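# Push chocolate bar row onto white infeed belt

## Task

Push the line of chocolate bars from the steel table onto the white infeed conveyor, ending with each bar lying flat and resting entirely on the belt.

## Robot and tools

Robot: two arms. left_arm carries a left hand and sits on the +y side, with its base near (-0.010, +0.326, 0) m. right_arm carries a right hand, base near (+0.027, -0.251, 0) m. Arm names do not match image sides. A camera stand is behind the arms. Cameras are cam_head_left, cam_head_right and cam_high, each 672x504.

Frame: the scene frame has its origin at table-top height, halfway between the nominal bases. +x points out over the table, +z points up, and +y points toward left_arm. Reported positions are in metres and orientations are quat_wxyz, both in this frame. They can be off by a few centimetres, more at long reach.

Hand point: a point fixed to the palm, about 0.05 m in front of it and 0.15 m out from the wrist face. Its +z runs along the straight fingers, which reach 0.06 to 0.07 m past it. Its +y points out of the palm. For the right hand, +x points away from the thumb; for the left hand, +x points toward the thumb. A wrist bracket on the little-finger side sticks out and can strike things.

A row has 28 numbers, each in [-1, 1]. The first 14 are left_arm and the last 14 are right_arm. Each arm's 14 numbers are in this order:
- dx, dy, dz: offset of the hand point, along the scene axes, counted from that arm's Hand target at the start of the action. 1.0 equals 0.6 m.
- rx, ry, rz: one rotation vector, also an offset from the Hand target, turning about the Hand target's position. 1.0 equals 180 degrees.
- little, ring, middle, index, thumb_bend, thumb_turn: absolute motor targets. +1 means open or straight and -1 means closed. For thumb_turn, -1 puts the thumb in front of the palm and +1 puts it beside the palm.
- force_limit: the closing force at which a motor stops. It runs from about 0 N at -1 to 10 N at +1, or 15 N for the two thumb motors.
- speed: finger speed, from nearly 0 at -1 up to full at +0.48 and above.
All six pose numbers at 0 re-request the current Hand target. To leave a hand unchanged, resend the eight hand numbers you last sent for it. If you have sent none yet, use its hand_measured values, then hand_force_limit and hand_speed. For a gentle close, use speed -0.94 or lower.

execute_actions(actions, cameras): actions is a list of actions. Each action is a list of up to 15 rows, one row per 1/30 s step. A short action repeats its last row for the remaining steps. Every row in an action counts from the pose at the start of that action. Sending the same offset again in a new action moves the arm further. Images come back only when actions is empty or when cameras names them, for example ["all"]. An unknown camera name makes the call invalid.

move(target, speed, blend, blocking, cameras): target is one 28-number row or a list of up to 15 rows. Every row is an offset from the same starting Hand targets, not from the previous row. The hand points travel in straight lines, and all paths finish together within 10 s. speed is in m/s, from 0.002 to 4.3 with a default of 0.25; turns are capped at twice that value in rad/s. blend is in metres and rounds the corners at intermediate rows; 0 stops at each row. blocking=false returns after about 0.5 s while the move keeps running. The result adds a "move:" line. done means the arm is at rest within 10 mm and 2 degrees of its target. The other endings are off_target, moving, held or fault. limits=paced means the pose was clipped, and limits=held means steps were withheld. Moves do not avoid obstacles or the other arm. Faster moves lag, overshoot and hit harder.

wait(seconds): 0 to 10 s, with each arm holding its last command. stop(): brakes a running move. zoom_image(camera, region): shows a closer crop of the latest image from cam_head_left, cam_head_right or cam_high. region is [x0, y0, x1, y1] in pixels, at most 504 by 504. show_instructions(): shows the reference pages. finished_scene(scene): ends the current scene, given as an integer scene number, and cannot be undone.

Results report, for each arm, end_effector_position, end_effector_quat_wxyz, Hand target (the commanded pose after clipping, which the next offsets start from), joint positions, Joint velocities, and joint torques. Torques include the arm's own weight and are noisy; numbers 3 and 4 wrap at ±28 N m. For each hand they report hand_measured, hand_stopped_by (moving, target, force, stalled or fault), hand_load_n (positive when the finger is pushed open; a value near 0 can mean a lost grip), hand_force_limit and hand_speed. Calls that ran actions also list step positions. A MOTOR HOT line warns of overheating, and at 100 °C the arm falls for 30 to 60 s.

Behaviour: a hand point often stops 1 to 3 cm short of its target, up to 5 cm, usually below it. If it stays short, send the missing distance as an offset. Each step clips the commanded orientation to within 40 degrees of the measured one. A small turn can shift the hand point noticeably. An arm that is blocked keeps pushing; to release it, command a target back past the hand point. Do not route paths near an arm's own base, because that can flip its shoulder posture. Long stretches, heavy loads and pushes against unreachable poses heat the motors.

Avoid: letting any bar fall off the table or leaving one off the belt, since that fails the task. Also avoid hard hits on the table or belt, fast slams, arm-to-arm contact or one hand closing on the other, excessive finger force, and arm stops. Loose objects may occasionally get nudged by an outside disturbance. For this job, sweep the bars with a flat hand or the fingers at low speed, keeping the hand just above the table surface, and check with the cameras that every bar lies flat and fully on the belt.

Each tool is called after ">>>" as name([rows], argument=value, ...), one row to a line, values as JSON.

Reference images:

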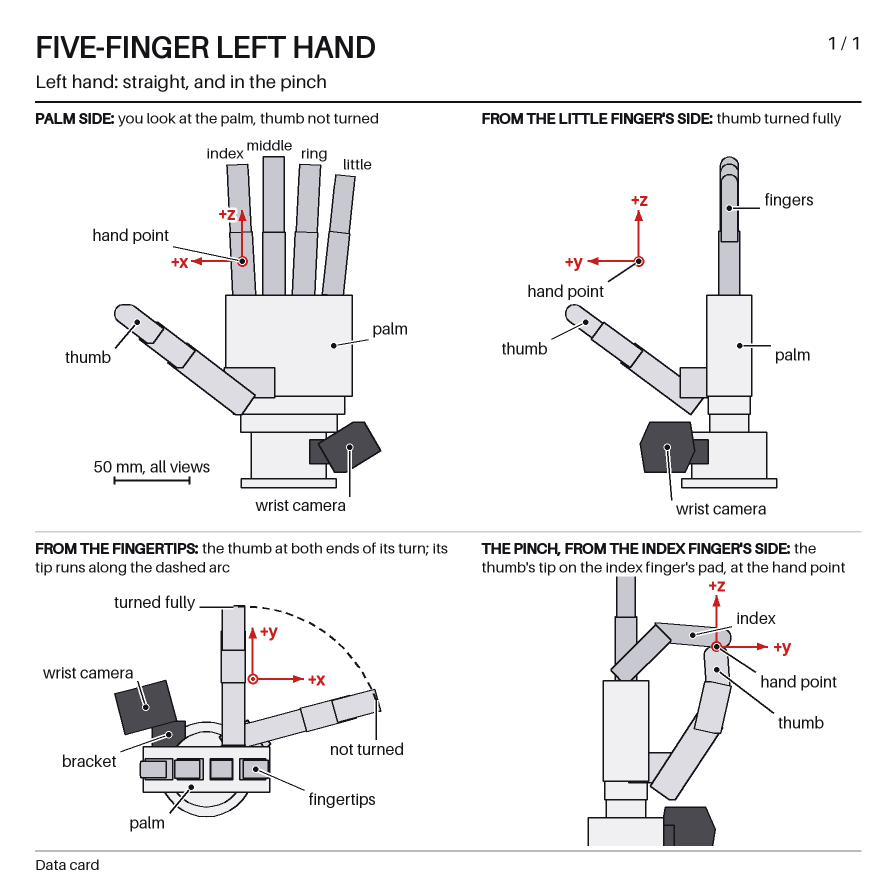

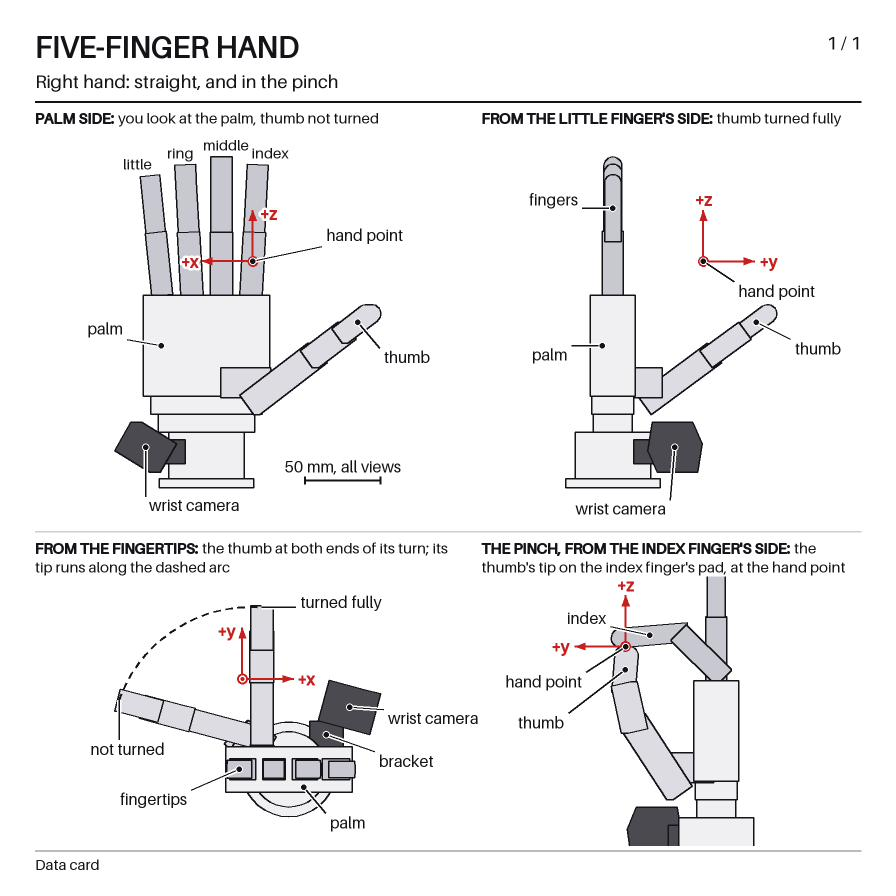

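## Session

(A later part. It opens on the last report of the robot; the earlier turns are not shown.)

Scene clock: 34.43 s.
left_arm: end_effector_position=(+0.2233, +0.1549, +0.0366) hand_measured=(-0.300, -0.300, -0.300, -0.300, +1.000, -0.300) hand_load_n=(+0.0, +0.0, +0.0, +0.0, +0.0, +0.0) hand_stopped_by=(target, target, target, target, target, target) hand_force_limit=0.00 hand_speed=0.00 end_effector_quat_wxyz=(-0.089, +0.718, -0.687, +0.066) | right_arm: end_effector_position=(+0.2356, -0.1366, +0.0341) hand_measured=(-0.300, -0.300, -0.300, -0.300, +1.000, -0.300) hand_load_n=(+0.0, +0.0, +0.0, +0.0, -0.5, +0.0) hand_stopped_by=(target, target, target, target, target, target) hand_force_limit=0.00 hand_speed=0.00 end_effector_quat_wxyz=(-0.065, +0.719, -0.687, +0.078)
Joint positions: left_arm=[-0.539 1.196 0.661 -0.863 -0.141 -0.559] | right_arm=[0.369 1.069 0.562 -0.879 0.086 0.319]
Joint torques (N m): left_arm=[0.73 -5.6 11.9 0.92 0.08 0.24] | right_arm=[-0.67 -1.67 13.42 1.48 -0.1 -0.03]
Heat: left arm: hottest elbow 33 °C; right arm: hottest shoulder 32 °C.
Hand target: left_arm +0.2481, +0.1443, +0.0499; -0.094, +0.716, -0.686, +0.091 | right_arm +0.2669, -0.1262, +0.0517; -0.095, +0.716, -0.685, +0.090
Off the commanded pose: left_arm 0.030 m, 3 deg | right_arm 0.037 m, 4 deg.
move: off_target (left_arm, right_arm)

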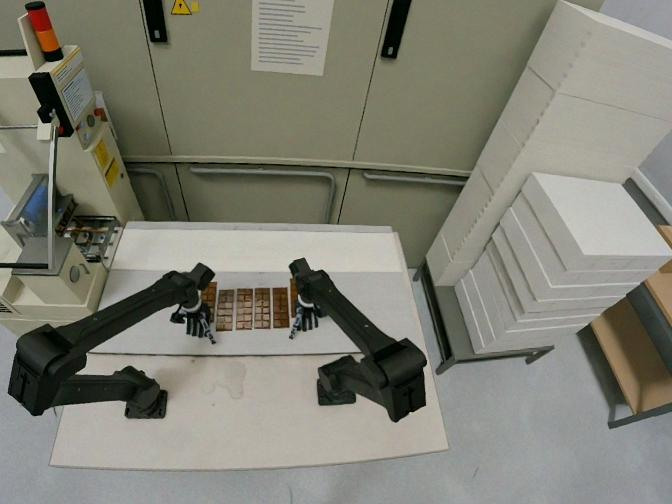

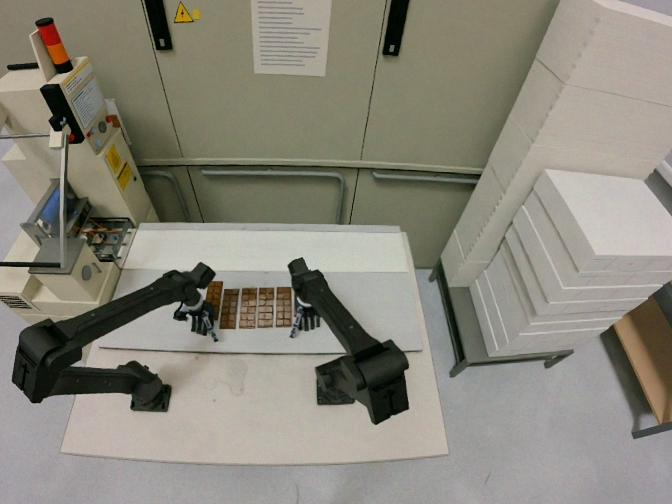

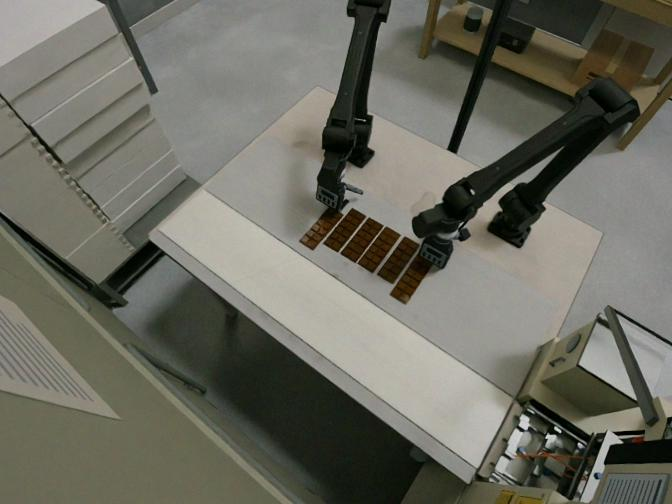

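>>> zoom_image(camera="cam_high", region=[395, 210, 465, 280])

>>> zoom_image(camera="cam_high", region=[295, 170, 365, 240])

Scaled by 7.200 from the camera's 672x504 image, which has a finer 960x720 frame.

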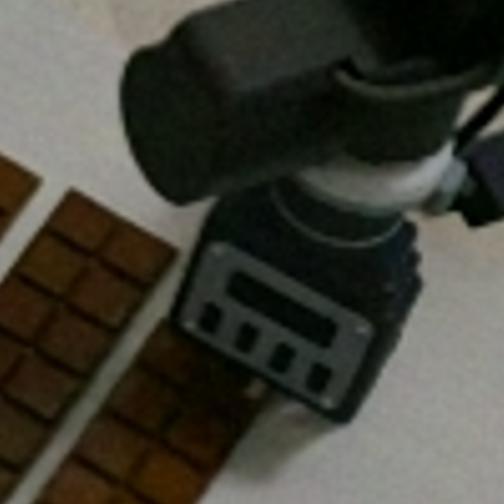

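Scaled by 7.200 from the camera's 672x504 image, which has a finer 960x720 frame.

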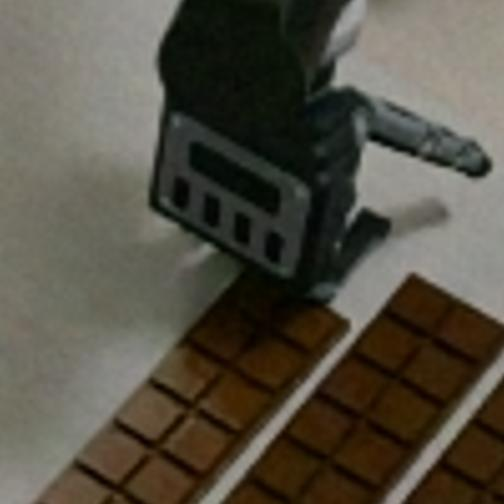

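>>> move(target=[0.15, 0.0065, 0, 0, 0, 0, -0.3, -0.3, -0.3, -0.3, 1, -0.3, 0, 0, 0.15, 0.0065, 0, 0, 0, 0, -0.3, -0.3, -0.3, -0.3, 1, -0.3, 0, 0], speed=0.08, cameras=["all"])

>>> zoom_image(camera="cam_high", region=[280, 150, 460, 320])

>>> zoom_image(camera="cam_head_right", region=[160, 240, 340, 360])

Scene clock: 36.90 s.
left_arm: end_effector_position=(+0.3120, +0.1547, +0.0389) hand_measured=(-0.300, -0.300, -0.300, -0.300, +1.000, -0.300) hand_load_n=(+0.0, +0.0, +0.0, +0.0, +0.0, +0.0) hand_stopped_by=(target, target, target, target, target, target) hand_force_limit=0.00 hand_speed=0.00 end_effector_quat_wxyz=(-0.086, +0.719, -0.686, +0.069) | right_arm: end_effector_position=(+0.3246, -0.1298, +0.0374) hand_measured=(-0.300, -0.300, -0.300, -0.300, +1.000, -0.300) hand_load_n=(+0.0, +0.0, +0.0, +0.0, +0.0, +0.0) hand_stopped_by=(target, target, target, target, target, target) hand_force_limit=0.00 hand_speed=0.00 end_effector_quat_wxyz=(-0.068, +0.719, -0.687, +0.076)
Joint positions: left_arm=[-0.414 1.407 0.855 -0.827 -0.112 -0.437] | right_arm=[0.288 1.32 0.765 -0.821 0.065 0.24]
Joint torques (N m): left_arm=[0.67 -8.76 11.79 0.94 0.1 0.23] | right_arm=[-0.67 -4.78 13.11 1.48 -0.11 -0.04]
Heat: left arm: hottest elbow 33 °C; right arm: hottest shoulder 32 °C.
Hand target: left_arm +0.3379, +0.1482, +0.0498; -0.094, +0.716, -0.686, +0.091 | right_arm +0.3570, -0.1222, +0.0519; -0.095, +0.716, -0.685, +0.090
Off the commanded pose: left_arm 0.029 m, 3 deg | right_arm 0.036 m, 3 deg.
move: off_target (left_arm, right_arm)

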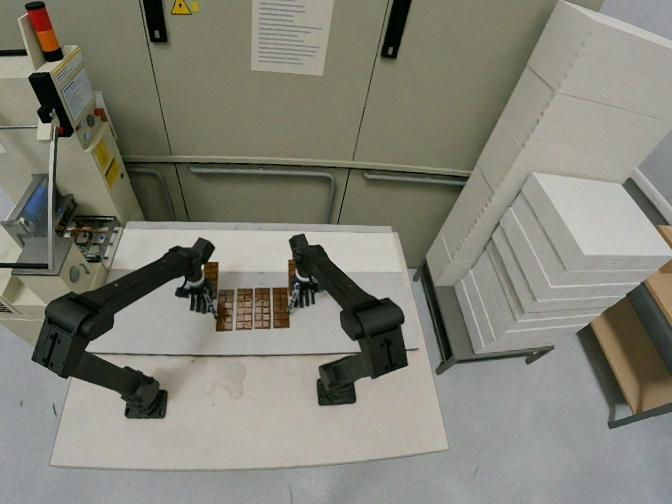

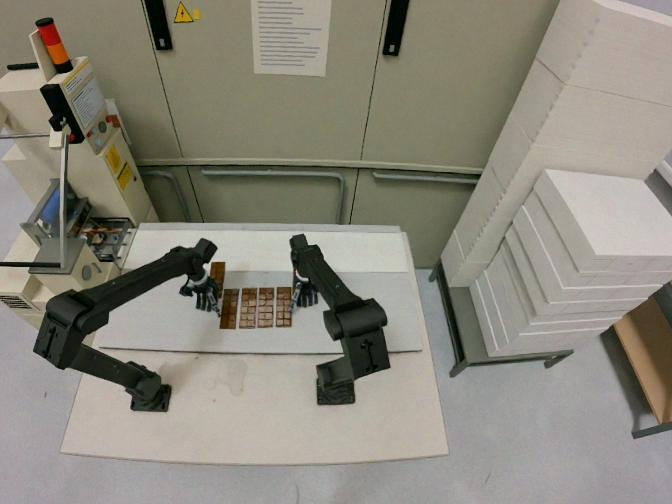

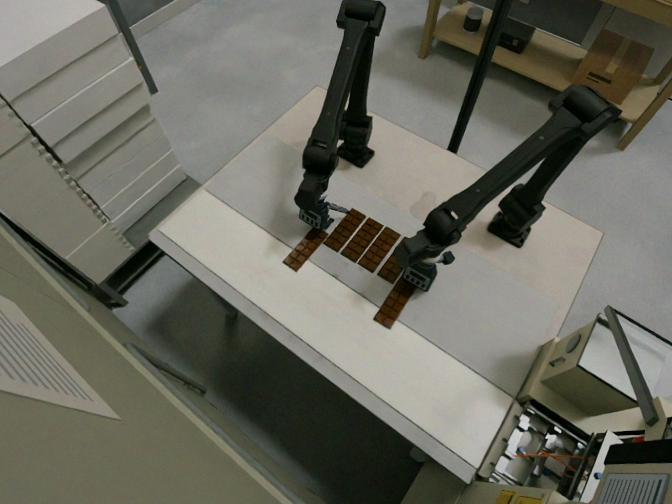

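Scaled by 2.800 from the camera's 672x504 image, which has a finer 960x720 frame.

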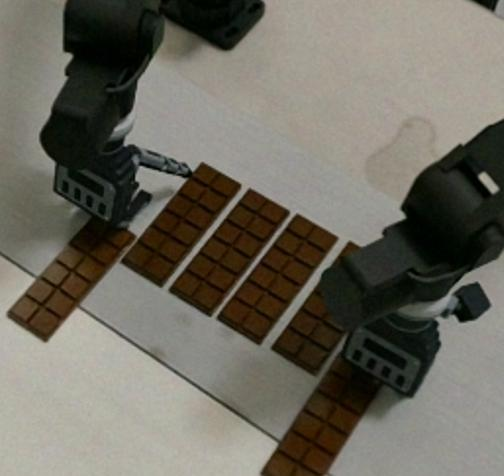

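Scaled by 2.800 from the camera's 672x504 image, which has a finer 960x720 frame.

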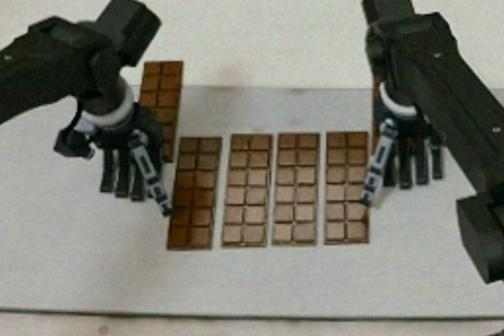

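>>> move(target=[0.16, 0.0065, 0, 0, 0, 0, -0.3, -0.3, -0.3, -0.3, 1, -0.3, 0, 0, 0.15, 0.004, 0, 0, 0, 0, -0.3, -0.3, -0.3, -0.3, 1, -0.3, 0, 0], speed=0.08, cameras=["all"])

>>> zoom_image(camera="cam_high", region=[270, 170, 450, 340])

>>> zoom_image(camera="cam_head_right", region=[160, 210, 340, 330])

Scene clock: 39.10 s.
left_arm: end_effector_position=(+0.4145, +0.1530, +0.0420) hand_measured=(-0.300, -0.300, -0.300, -0.300, +1.000, -0.300) hand_load_n=(+0.0, +0.0, +0.0, -1.0, +0.0, +0.0) hand_stopped_by=(target, target, target, target, target, target) hand_force_limit=0.00 hand_speed=0.00 end_effector_quat_wxyz=(-0.090, +0.718, -0.685, +0.083) | right_arm: end_effector_position=(+0.4170, -0.1245, +0.0388) hand_measured=(-0.300, -0.300, -0.300, -0.300, +1.000, -0.300) hand_load_n=(+0.0, +0.0, +0.0, +0.0, +0.0, +0.0) hand_stopped_by=(target, target, target, target, target, target) hand_force_limit=0.00 hand_speed=0.00 end_effector_quat_wxyz=(-0.073, +0.718, -0.687, +0.078)
Joint positions: left_arm=[-0.329 1.62 1.105 -0.827 -0.09 -0.353] | right_arm=[0.235 1.541 0.999 -0.821 0.052 0.19]
Joint torques (N m): left_arm=[0.62 -12.28 12.21 0.13 0.09 0.22] | right_arm=[-0.67 -7.82 13.26 1.09 -0.12 -0.04]
Heat: left arm: hottest elbow 33 °C; right arm: hottest elbow 33 °C.
Hand target: left_arm +0.4341, +0.1521, +0.0500; -0.094, +0.716, -0.685, +0.091 | right_arm +0.4470, -0.1200, +0.0518; -0.095, +0.716, -0.685, +0.090
Off the commanded pose: left_arm 0.021 m, 1 deg | right_arm 0.033 m, 3 deg.
move: off_target (left_arm, right_arm)

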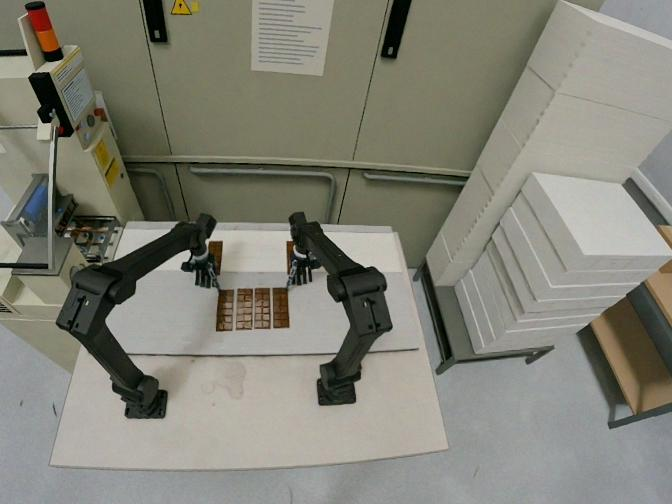

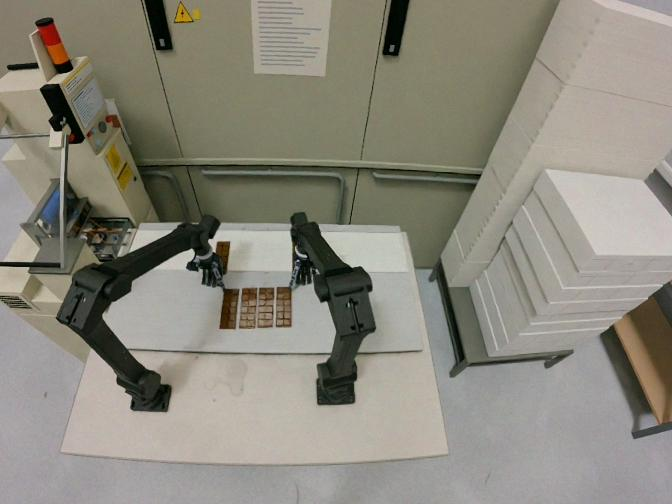

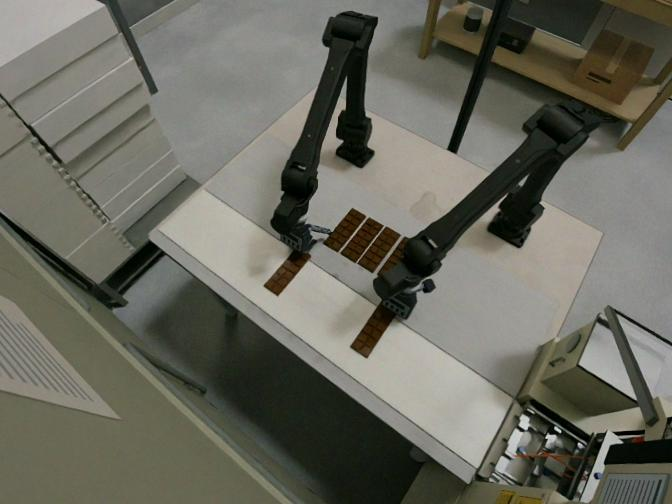

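Scaled by 2.800 from the camera's 672x504 image, which has a finer 960x720 frame.

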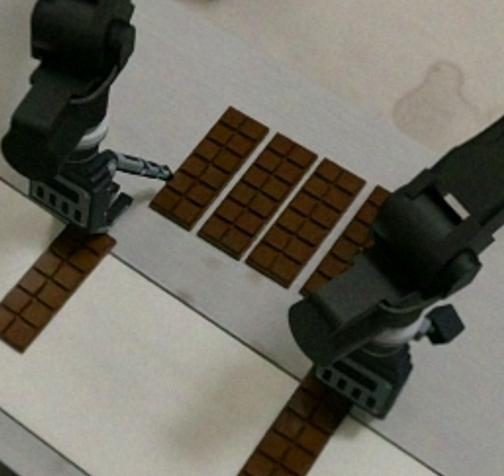

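Scaled by 2.800 from the camera's 672x504 image, which has a finer 960x720 frame.

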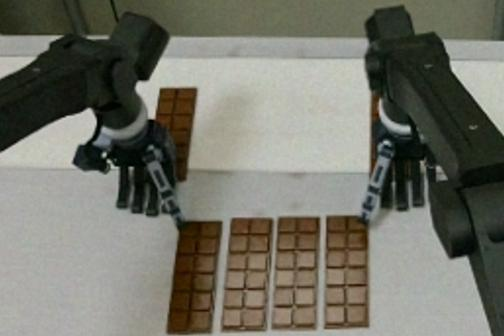

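>>> move(target=[0.05, 0.002, -0.007, 0, 0, 0, -0.3, -0.3, -0.3, -0.3, 1, -0.3, 0, 0, 0.05, 0, 0, 0, 0, 0, -0.3, -0.3, -0.3, -0.3, 1, -0.3, 0, 0], speed=0.06, cameras=["all"])

>>> zoom_image(camera="cam_high", region=[250, 190, 430, 360])

>>> zoom_image(camera="cam_head_right", region=[160, 210, 340, 330])

Scene clock: 40.50 s.
left_arm: end_effector_position=(+0.4459, +0.1518, +0.0427) hand_measured=(-0.300, -0.300, -0.300, -0.300, +1.000, -0.300) hand_load_n=(+0.0, -1.0, +0.0, -1.5, +0.0, +0.0) hand_stopped_by=(target, target, target, target, target, target) hand_force_limit=0.00 hand_speed=0.00 end_effector_quat_wxyz=(-0.091, +0.718, -0.685, +0.088) | right_arm: end_effector_position=(+0.4514, -0.1227, +0.0395) hand_measured=(-0.300, -0.300, -0.300, -0.300, +1.000, -0.300) hand_load_n=(+0.0, +0.0, +0.0, +0.0, +0.0, +0.0) hand_stopped_by=(target, target, target, target, target, target) hand_force_limit=0.00 hand_speed=0.00 end_effector_quat_wxyz=(-0.080, +0.718, -0.687, +0.082)
Joint positions: left_arm=[-0.31 1.684 1.189 -0.836 -0.083 -0.334] | right_arm=[0.221 1.61 1.085 -0.821 0.049 0.175]
Joint torques (N m): left_arm=[0.85 -12.86 11.92 0.14 0.01 0.26] | right_arm=[-0.73 -8.88 13.35 0.54 -0.12 -0.02]
Heat: left arm: hottest elbow 33 °C; right arm: hottest elbow 33 °C.
Hand target: left_arm +0.4640, +0.1533, +0.0457; -0.094, +0.716, -0.686, +0.091 | right_arm +0.4770, -0.1199, +0.0518; -0.095, +0.716, -0.685, +0.090
Off the commanded pose: left_arm 0.019 m, 1 deg | right_arm 0.029 m, 2 deg.
move: off_target (left_arm, right_arm)

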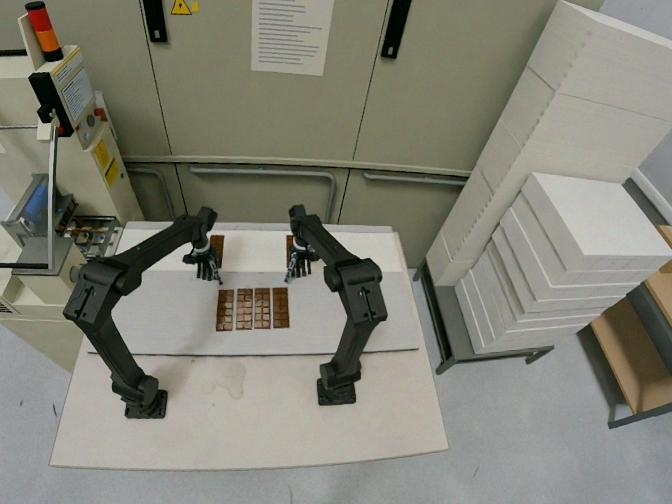

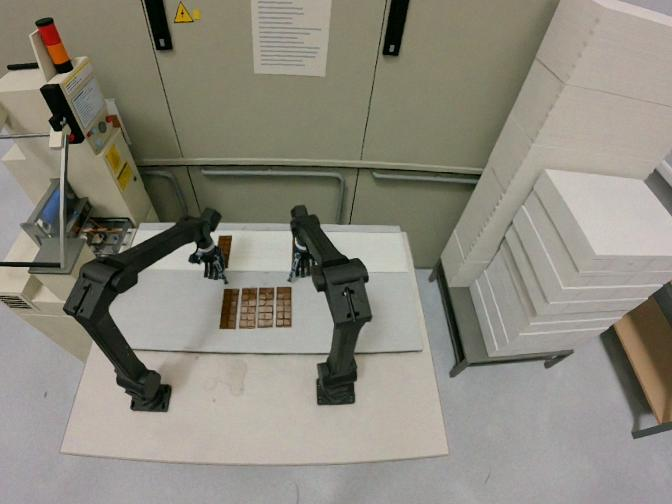

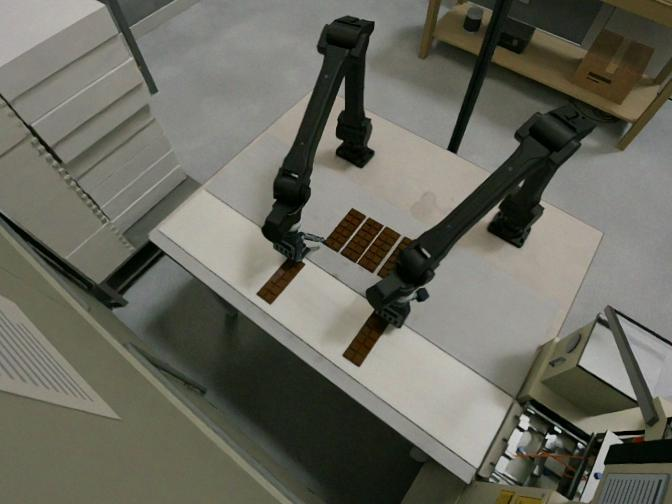

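Scaled by 2.800 from the camera's 672x504 image, which has a finer 960x720 frame.

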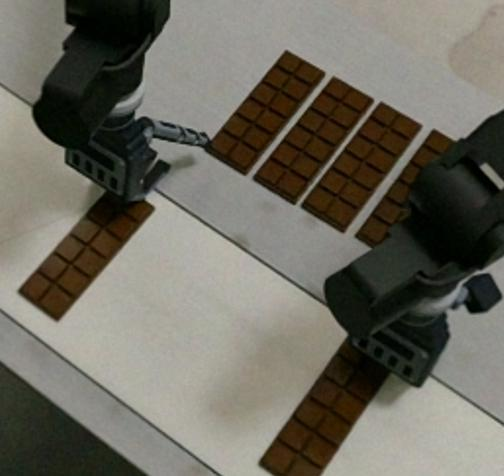

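Scaled by 2.800 from the camera's 672x504 image, which has a finer 960x720 frame.

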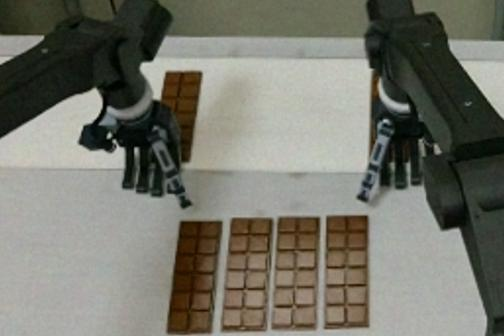

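>>> move([
  [-0.1, 0, 0.005, 0, 0, 0, -0.3, -0.3, -0.3, -0.3, 1, -0.3, 0, 0, -0.1, 0, 0.005, 0, 0, 0, -0.3, -0.3, -0.3, -0.3, 1, -0.3, 0, 0],
  [-0.14, -0.02, 0.14, 0, 0, 0, -0.3, -0.3, -0.3, -0.3, 1, -0.8, 0, 0, -0.14, 0.02, 0.14, 0, 0, 0, -0.3, -0.3, -0.3, -0.3, 1, -0.8, 0, 0],
  [-0.523, -0.1155, 0.12, 0, 0, 0, -0.3, -0.3, -0.3, -0.3, 1, -0.8, 0, 0, -0.533, 0.08, 0.12, 0, 0, 0, -0.3, -0.3, -0.3, -0.3, 1, -0.8, 0, 0],
  [-0.523, -0.1155, 0.02, 0, 0, 0, -0.3, -0.3, -0.3, -0.3, 1, -0.8, 0, 0, -0.533, 0.08, 0.01, 0, 0, 0, -0.3, -0.3, -0.3, -0.3, 1, -0.8, 0, 0],
], speed=[0.1, 0.2, 0.25, 0.2], blend=[0.01, 0.04, 0.03, 0], cameras=["all"])

>>> zoom_image(camera="cam_high", region=[290, 140, 470, 310])

>>> zoom_image(camera="cam_head_right", region=[160, 260, 340, 380])

>>> zoom_image(camera="cam_high", region=[230, 220, 410, 390])

Scene clock: 46.43 s.
left_arm: end_effector_position=(+0.1518, +0.0867, +0.0625) hand_measured=(-0.300, -0.300, -0.300, -0.300, +1.000, -0.800) hand_load_n=(+0.0, +0.5, +0.0, +0.0, +0.0, +0.0) hand_stopped_by=(target, target, target, target, target, target) hand_force_limit=0.00 hand_speed=0.00 end_effector_quat_wxyz=(-0.094, +0.715, -0.687, +0.091) | right_arm: end_effector_position=(+0.1576, -0.0728, +0.0638) hand_measured=(-0.300, -0.300, -0.300, -0.300, +1.000, -0.800) hand_load_n=(+0.0, +0.0, +0.0, +0.0, +0.0, +0.0) hand_stopped_by=(target, target, target, target, target, target) hand_force_limit=0.00 hand_speed=0.00 end_effector_quat_wxyz=(-0.097, +0.717, -0.685, +0.089)
Joint positions: left_arm=[-0.9 1.096 0.665 -0.979 -0.208 -0.91] | right_arm=[0.809 0.862 0.535 -1.048 0.178 0.75]
Joint torques (N m): left_arm=[-1.03 -4.72 7.77 0.84 -0.22 -0.06] | right_arm=[0.56 0.32 8.16 1.43 0.24 0.12]
Heat: left arm: hottest elbow 34 °C; right arm: hottest elbow 33 °C.
Hand target: left_arm +0.1502, +0.0840, +0.0576; -0.094, +0.716, -0.686, +0.091 | right_arm +0.1570, -0.0719, +0.0578; -0.094, +0.716, -0.685, +0.090
Off the commanded pose: left_arm 0.006 m, 0 deg | right_arm 0.006 m, 0 deg.
move: done; blend cut to 0 m at target 2; target 2's new numbers were sent with right_arm's hand 0.038 m and 4 deg from that target

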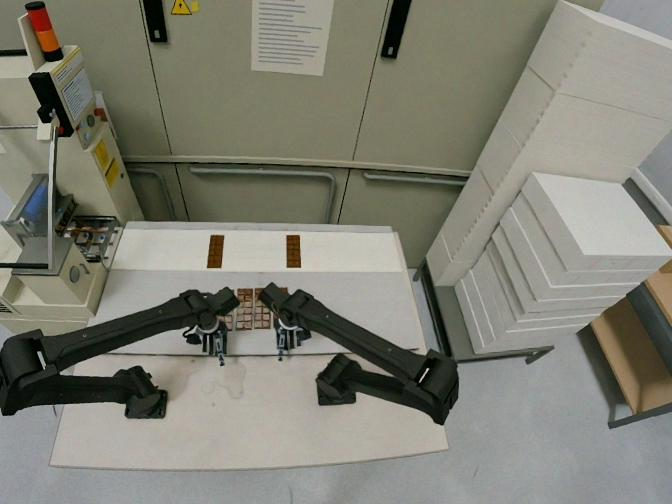

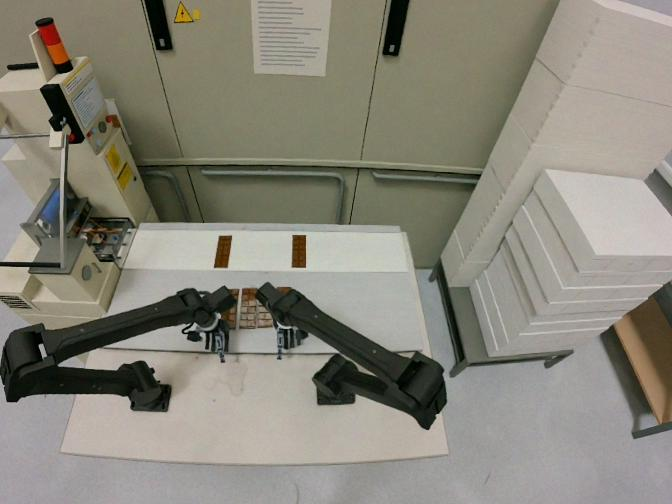

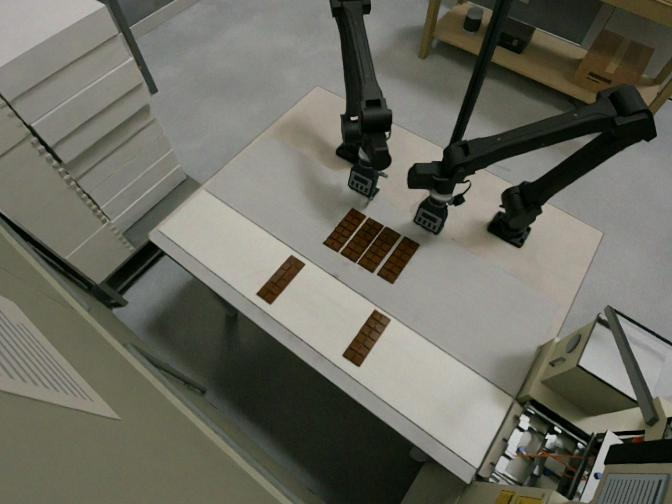

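Scaled by 2.800 from the camera's 672x504 image, which has a finer 960x720 frame.

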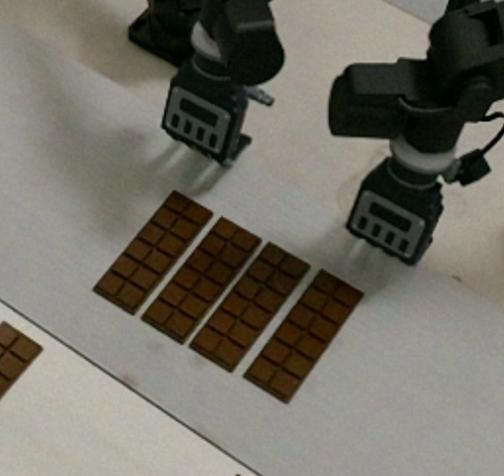

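Scaled by 2.800 from the camera's 672x504 image, which has a finer 960x720 frame.

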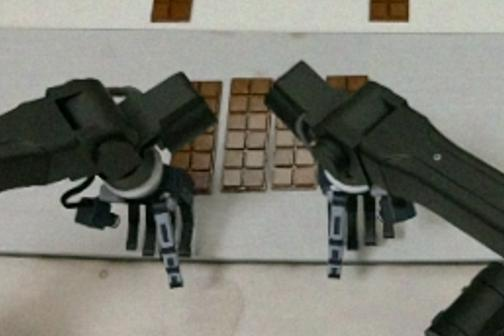

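Scaled by 2.800 from the camera's 672x504 image, which has a finer 960x720 frame.

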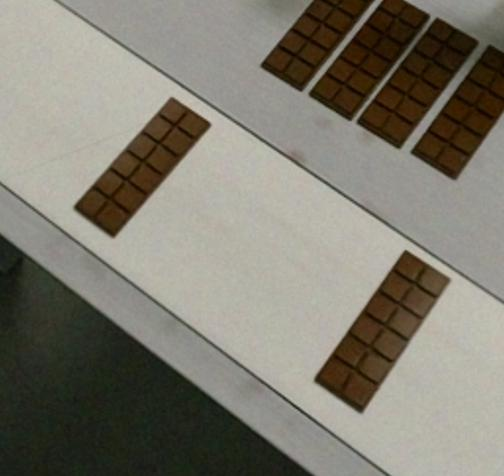

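>>> move([
  [0, -0.01, -0.025, 0, 0, 0, -0.3, -0.3, -0.3, -0.3, 1, -0.8, 0, 0, 0, 0, -0.025, 0, 0, 0, -0.3, -0.3, -0.3, -0.3, 1, -0.8, 0, 0],
  [0.055, -0.01, -0.013, 0, 0, 0, -0.3, -0.3, -0.3, -0.3, 1, -0.8, 0, 0, 0.06, 0, -0.013, 0, 0, 0, -0.3, -0.3, -0.3, -0.3, 1, -0.8, 0, 0],
], speed=0.08, cameras=["all"])

>>> zoom_image(camera="cam_high", region=[310, 150, 450, 250])

>>> zoom_image(camera="cam_head_right", region=[160, 260, 340, 380])

Scene clock: 49.33 s.
left_arm: end_effector_position=(+0.1645, +0.0943, +0.0361) hand_measured=(-0.300, -0.300, -0.300, -0.300, +1.000, -0.800) hand_load_n=(+0.0, +0.0, +0.0, -0.5, +0.0, +0.0) hand_stopped_by=(target, target, target, target, target, target) hand_force_limit=0.00 hand_speed=0.00 end_effector_quat_wxyz=(-0.096, +0.718, -0.686, +0.068) | right_arm: end_effector_position=(+0.1729, -0.0880, +0.0342) hand_measured=(-0.300, -0.300, -0.300, -0.300, +1.000, -0.800) hand_load_n=(+0.0, +0.5, +0.0, +0.0, +0.0, +0.0) hand_stopped_by=(target, target, target, target, target, target) hand_force_limit=0.00 hand_speed=0.00 end_effector_quat_wxyz=(-0.069, +0.719, -0.686, +0.089)
Joint positions: left_arm=[-0.848 1.18 0.65 -0.916 -0.202 -0.868] | right_arm=[0.709 0.962 0.503 -0.957 0.165 0.654]
Joint torques (N m): left_arm=[0.73 -5.48 11.71 0.75 0.02 0.25] | right_arm=[-0.67 -0.62 12.63 1.31 -0.06 -0.03]
Heat: left arm: hottest elbow 34 °C; right arm: hottest elbow 33 °C.
Hand target: left_arm +0.1833, +0.0780, +0.0499; -0.094, +0.716, -0.686, +0.091 | right_arm +0.1931, -0.0719, +0.0501; -0.094, +0.716, -0.685, +0.090
Off the commanded pose: left_arm 0.028 m, 3 deg | right_arm 0.030 m, 3 deg.
move: off_target (left_arm, right_arm)

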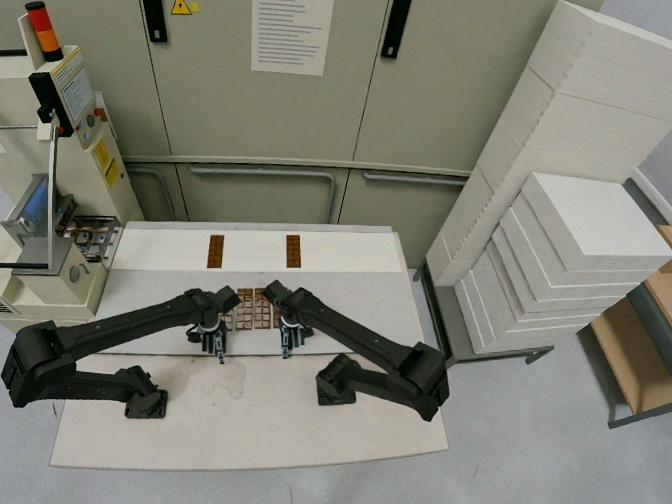

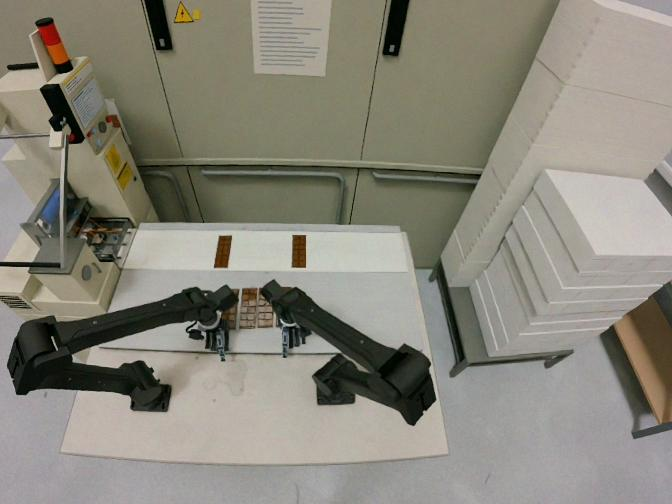

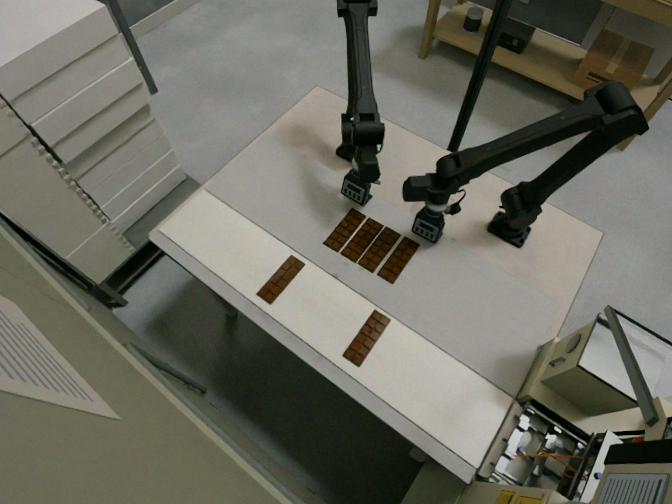

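Scaled by 3.600 from the camera's 672x504 image, which has a finer 960x720 frame.

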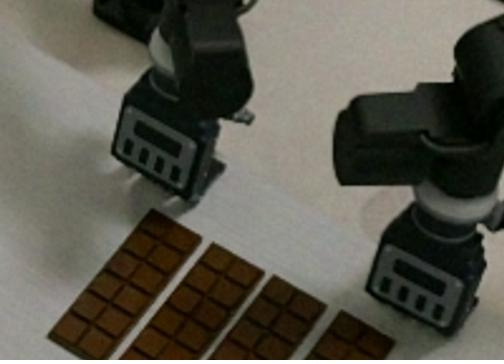

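Scaled by 2.800 from the camera's 672x504 image, which has a finer 960x720 frame.

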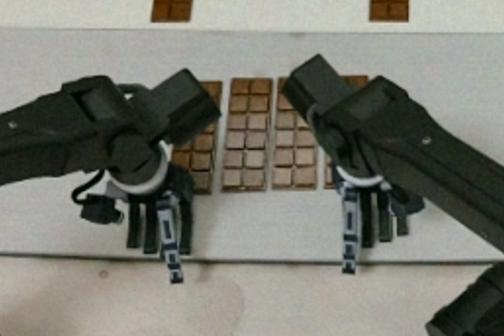

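>>> move(target=[0.012, -0.014, 0, 0, 0, 0, -0.3, -0.3, -0.3, -0.3, 1, -0.8, 0, 0, 0.012, 0.027, 0, 0, 0, 0, -0.3, -0.3, -0.3, -0.3, 1, -0.8, 0, 0], speed=0.06, cameras=["all"])

>>> zoom_image(camera="cam_high", region=[310, 150, 450, 250])

Scene clock: 52.83 s.
left_arm: end_effector_position=(+0.1711, +0.0870, +0.0364) hand_measured=(-0.300, -0.300, -0.300, -0.300, +1.000, -0.800) hand_load_n=(+0.0, +0.0, +0.0, +0.0, +0.0, +0.5) hand_stopped_by=(target, target, target, target, target, target) hand_force_limit=0.00 hand_speed=0.00 end_effector_quat_wxyz=(-0.096, +0.717, -0.687, +0.067) | right_arm: end_effector_position=(+0.1773, -0.0792, +0.0322) hand_measured=(-0.300, -0.300, -0.300, -0.300, +1.000, -0.800) hand_load_n=(+0.0, +0.0, +0.0, -1.0, +0.0, +0.0) hand_stopped_by=(target, target, target, target, target, target) hand_force_limit=0.00 hand_speed=0.00 end_effector_quat_wxyz=(-0.062, +0.721, -0.684, +0.088)
Joint positions: left_arm=[-0.848 1.211 0.675 -0.912 -0.202 -0.867] | right_arm=[0.724 1.013 0.526 -0.944 0.164 0.663]
Joint torques (N m): left_arm=[0.62 -5.71 11.77 0.8 0.03 0.24] | right_arm=[0.56 -0.91 13.33 1.42 0.11 0.13]
Heat: left arm: hottest elbow 34 °C; right arm: hottest elbow 33 °C.
Hand target: left_arm +0.1904, +0.0697, +0.0498; -0.094, +0.716, -0.686, +0.091 | right_arm +0.2003, -0.0556, +0.0501; -0.095, +0.716, -0.685, +0.090
Off the commanded pose: left_arm 0.029 m, 3 deg | right_arm 0.037 m, 4 deg.
move: off_target (left_arm, right_arm)

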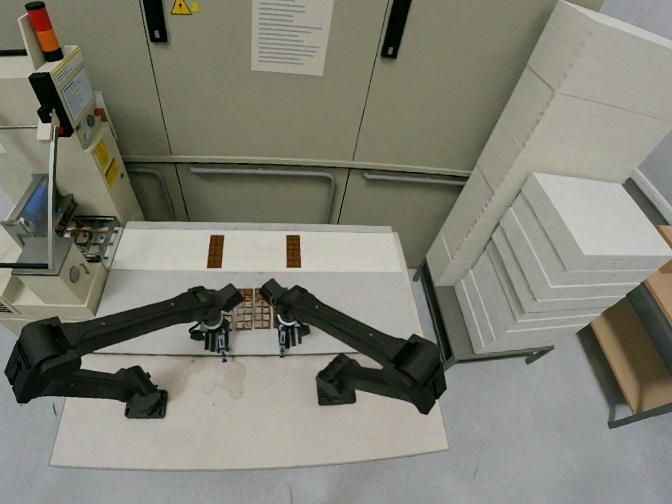

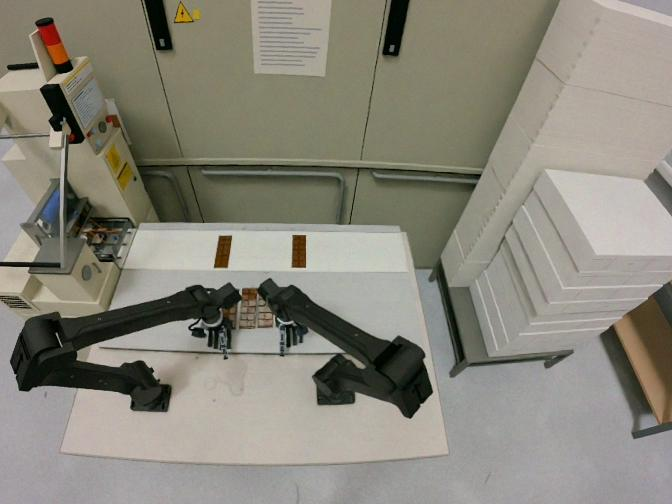

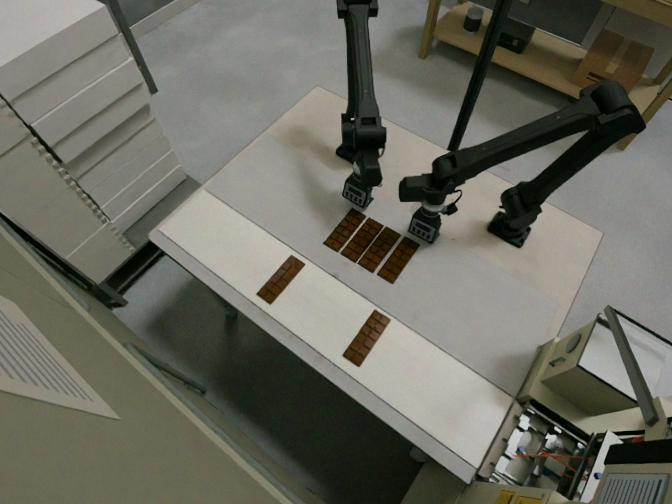

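Scaled by 3.600 from the camera's 672x504 image, which has a finer 960x720 frame.

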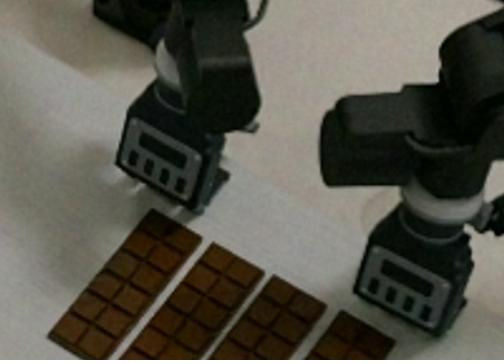

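>>> zoom_image(camera="cam_high", region=[395, 210, 455, 270])

>>> zoom_image(camera="cam_high", region=[330, 170, 390, 230])

Scaled by 8.400 from the camera's 672x504 image, which has a finer 960x720 frame.

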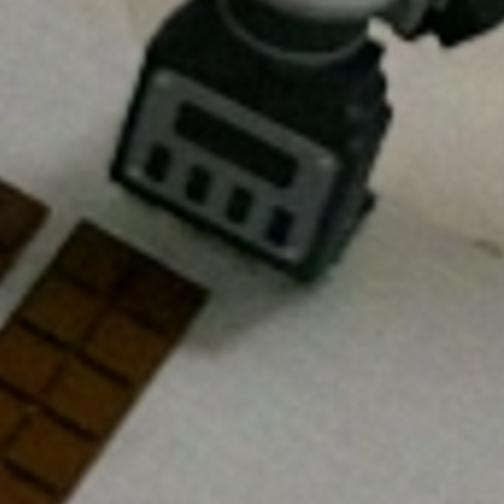

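Scaled by 8.400 from the camera's 672x504 image, which has a finer 960x720 frame.

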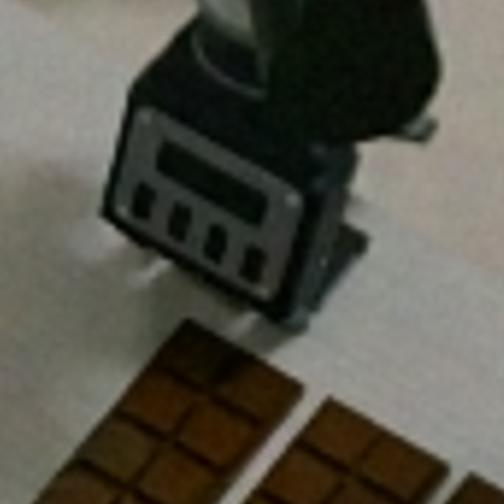

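>>> zoom_image(camera="cam_head_right", region=[190, 270, 320, 370])

>>> zoom_image(camera="cam_head_left", region=[190, 270, 320, 370])

Scaled by 3.877 from the camera's 672x504 image, which has a finer 960x720 frame.

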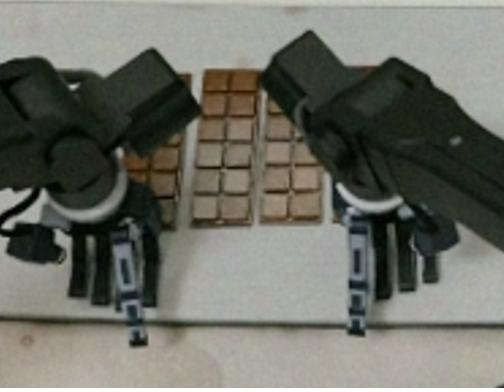

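Scaled by 3.877 from the camera's 672x504 image, which has a finer 960x720 frame.

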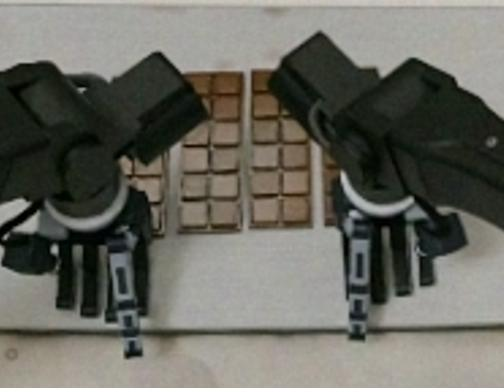

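>>> zoom_image(camera="cam_head_right", region=[255, 290, 315, 350])

>>> zoom_image(camera="cam_head_left", region=[255, 290, 315, 350])

Scaled by 8.400 from the camera's 672x504 image, which has a finer 960x720 frame.

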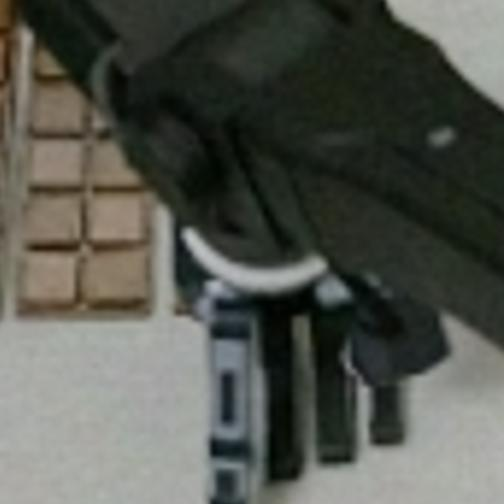

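Scaled by 8.400 from the camera's 672x504 image, which has a finer 960x720 frame.

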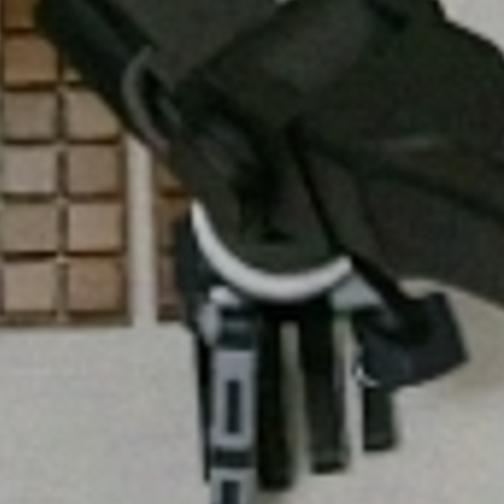

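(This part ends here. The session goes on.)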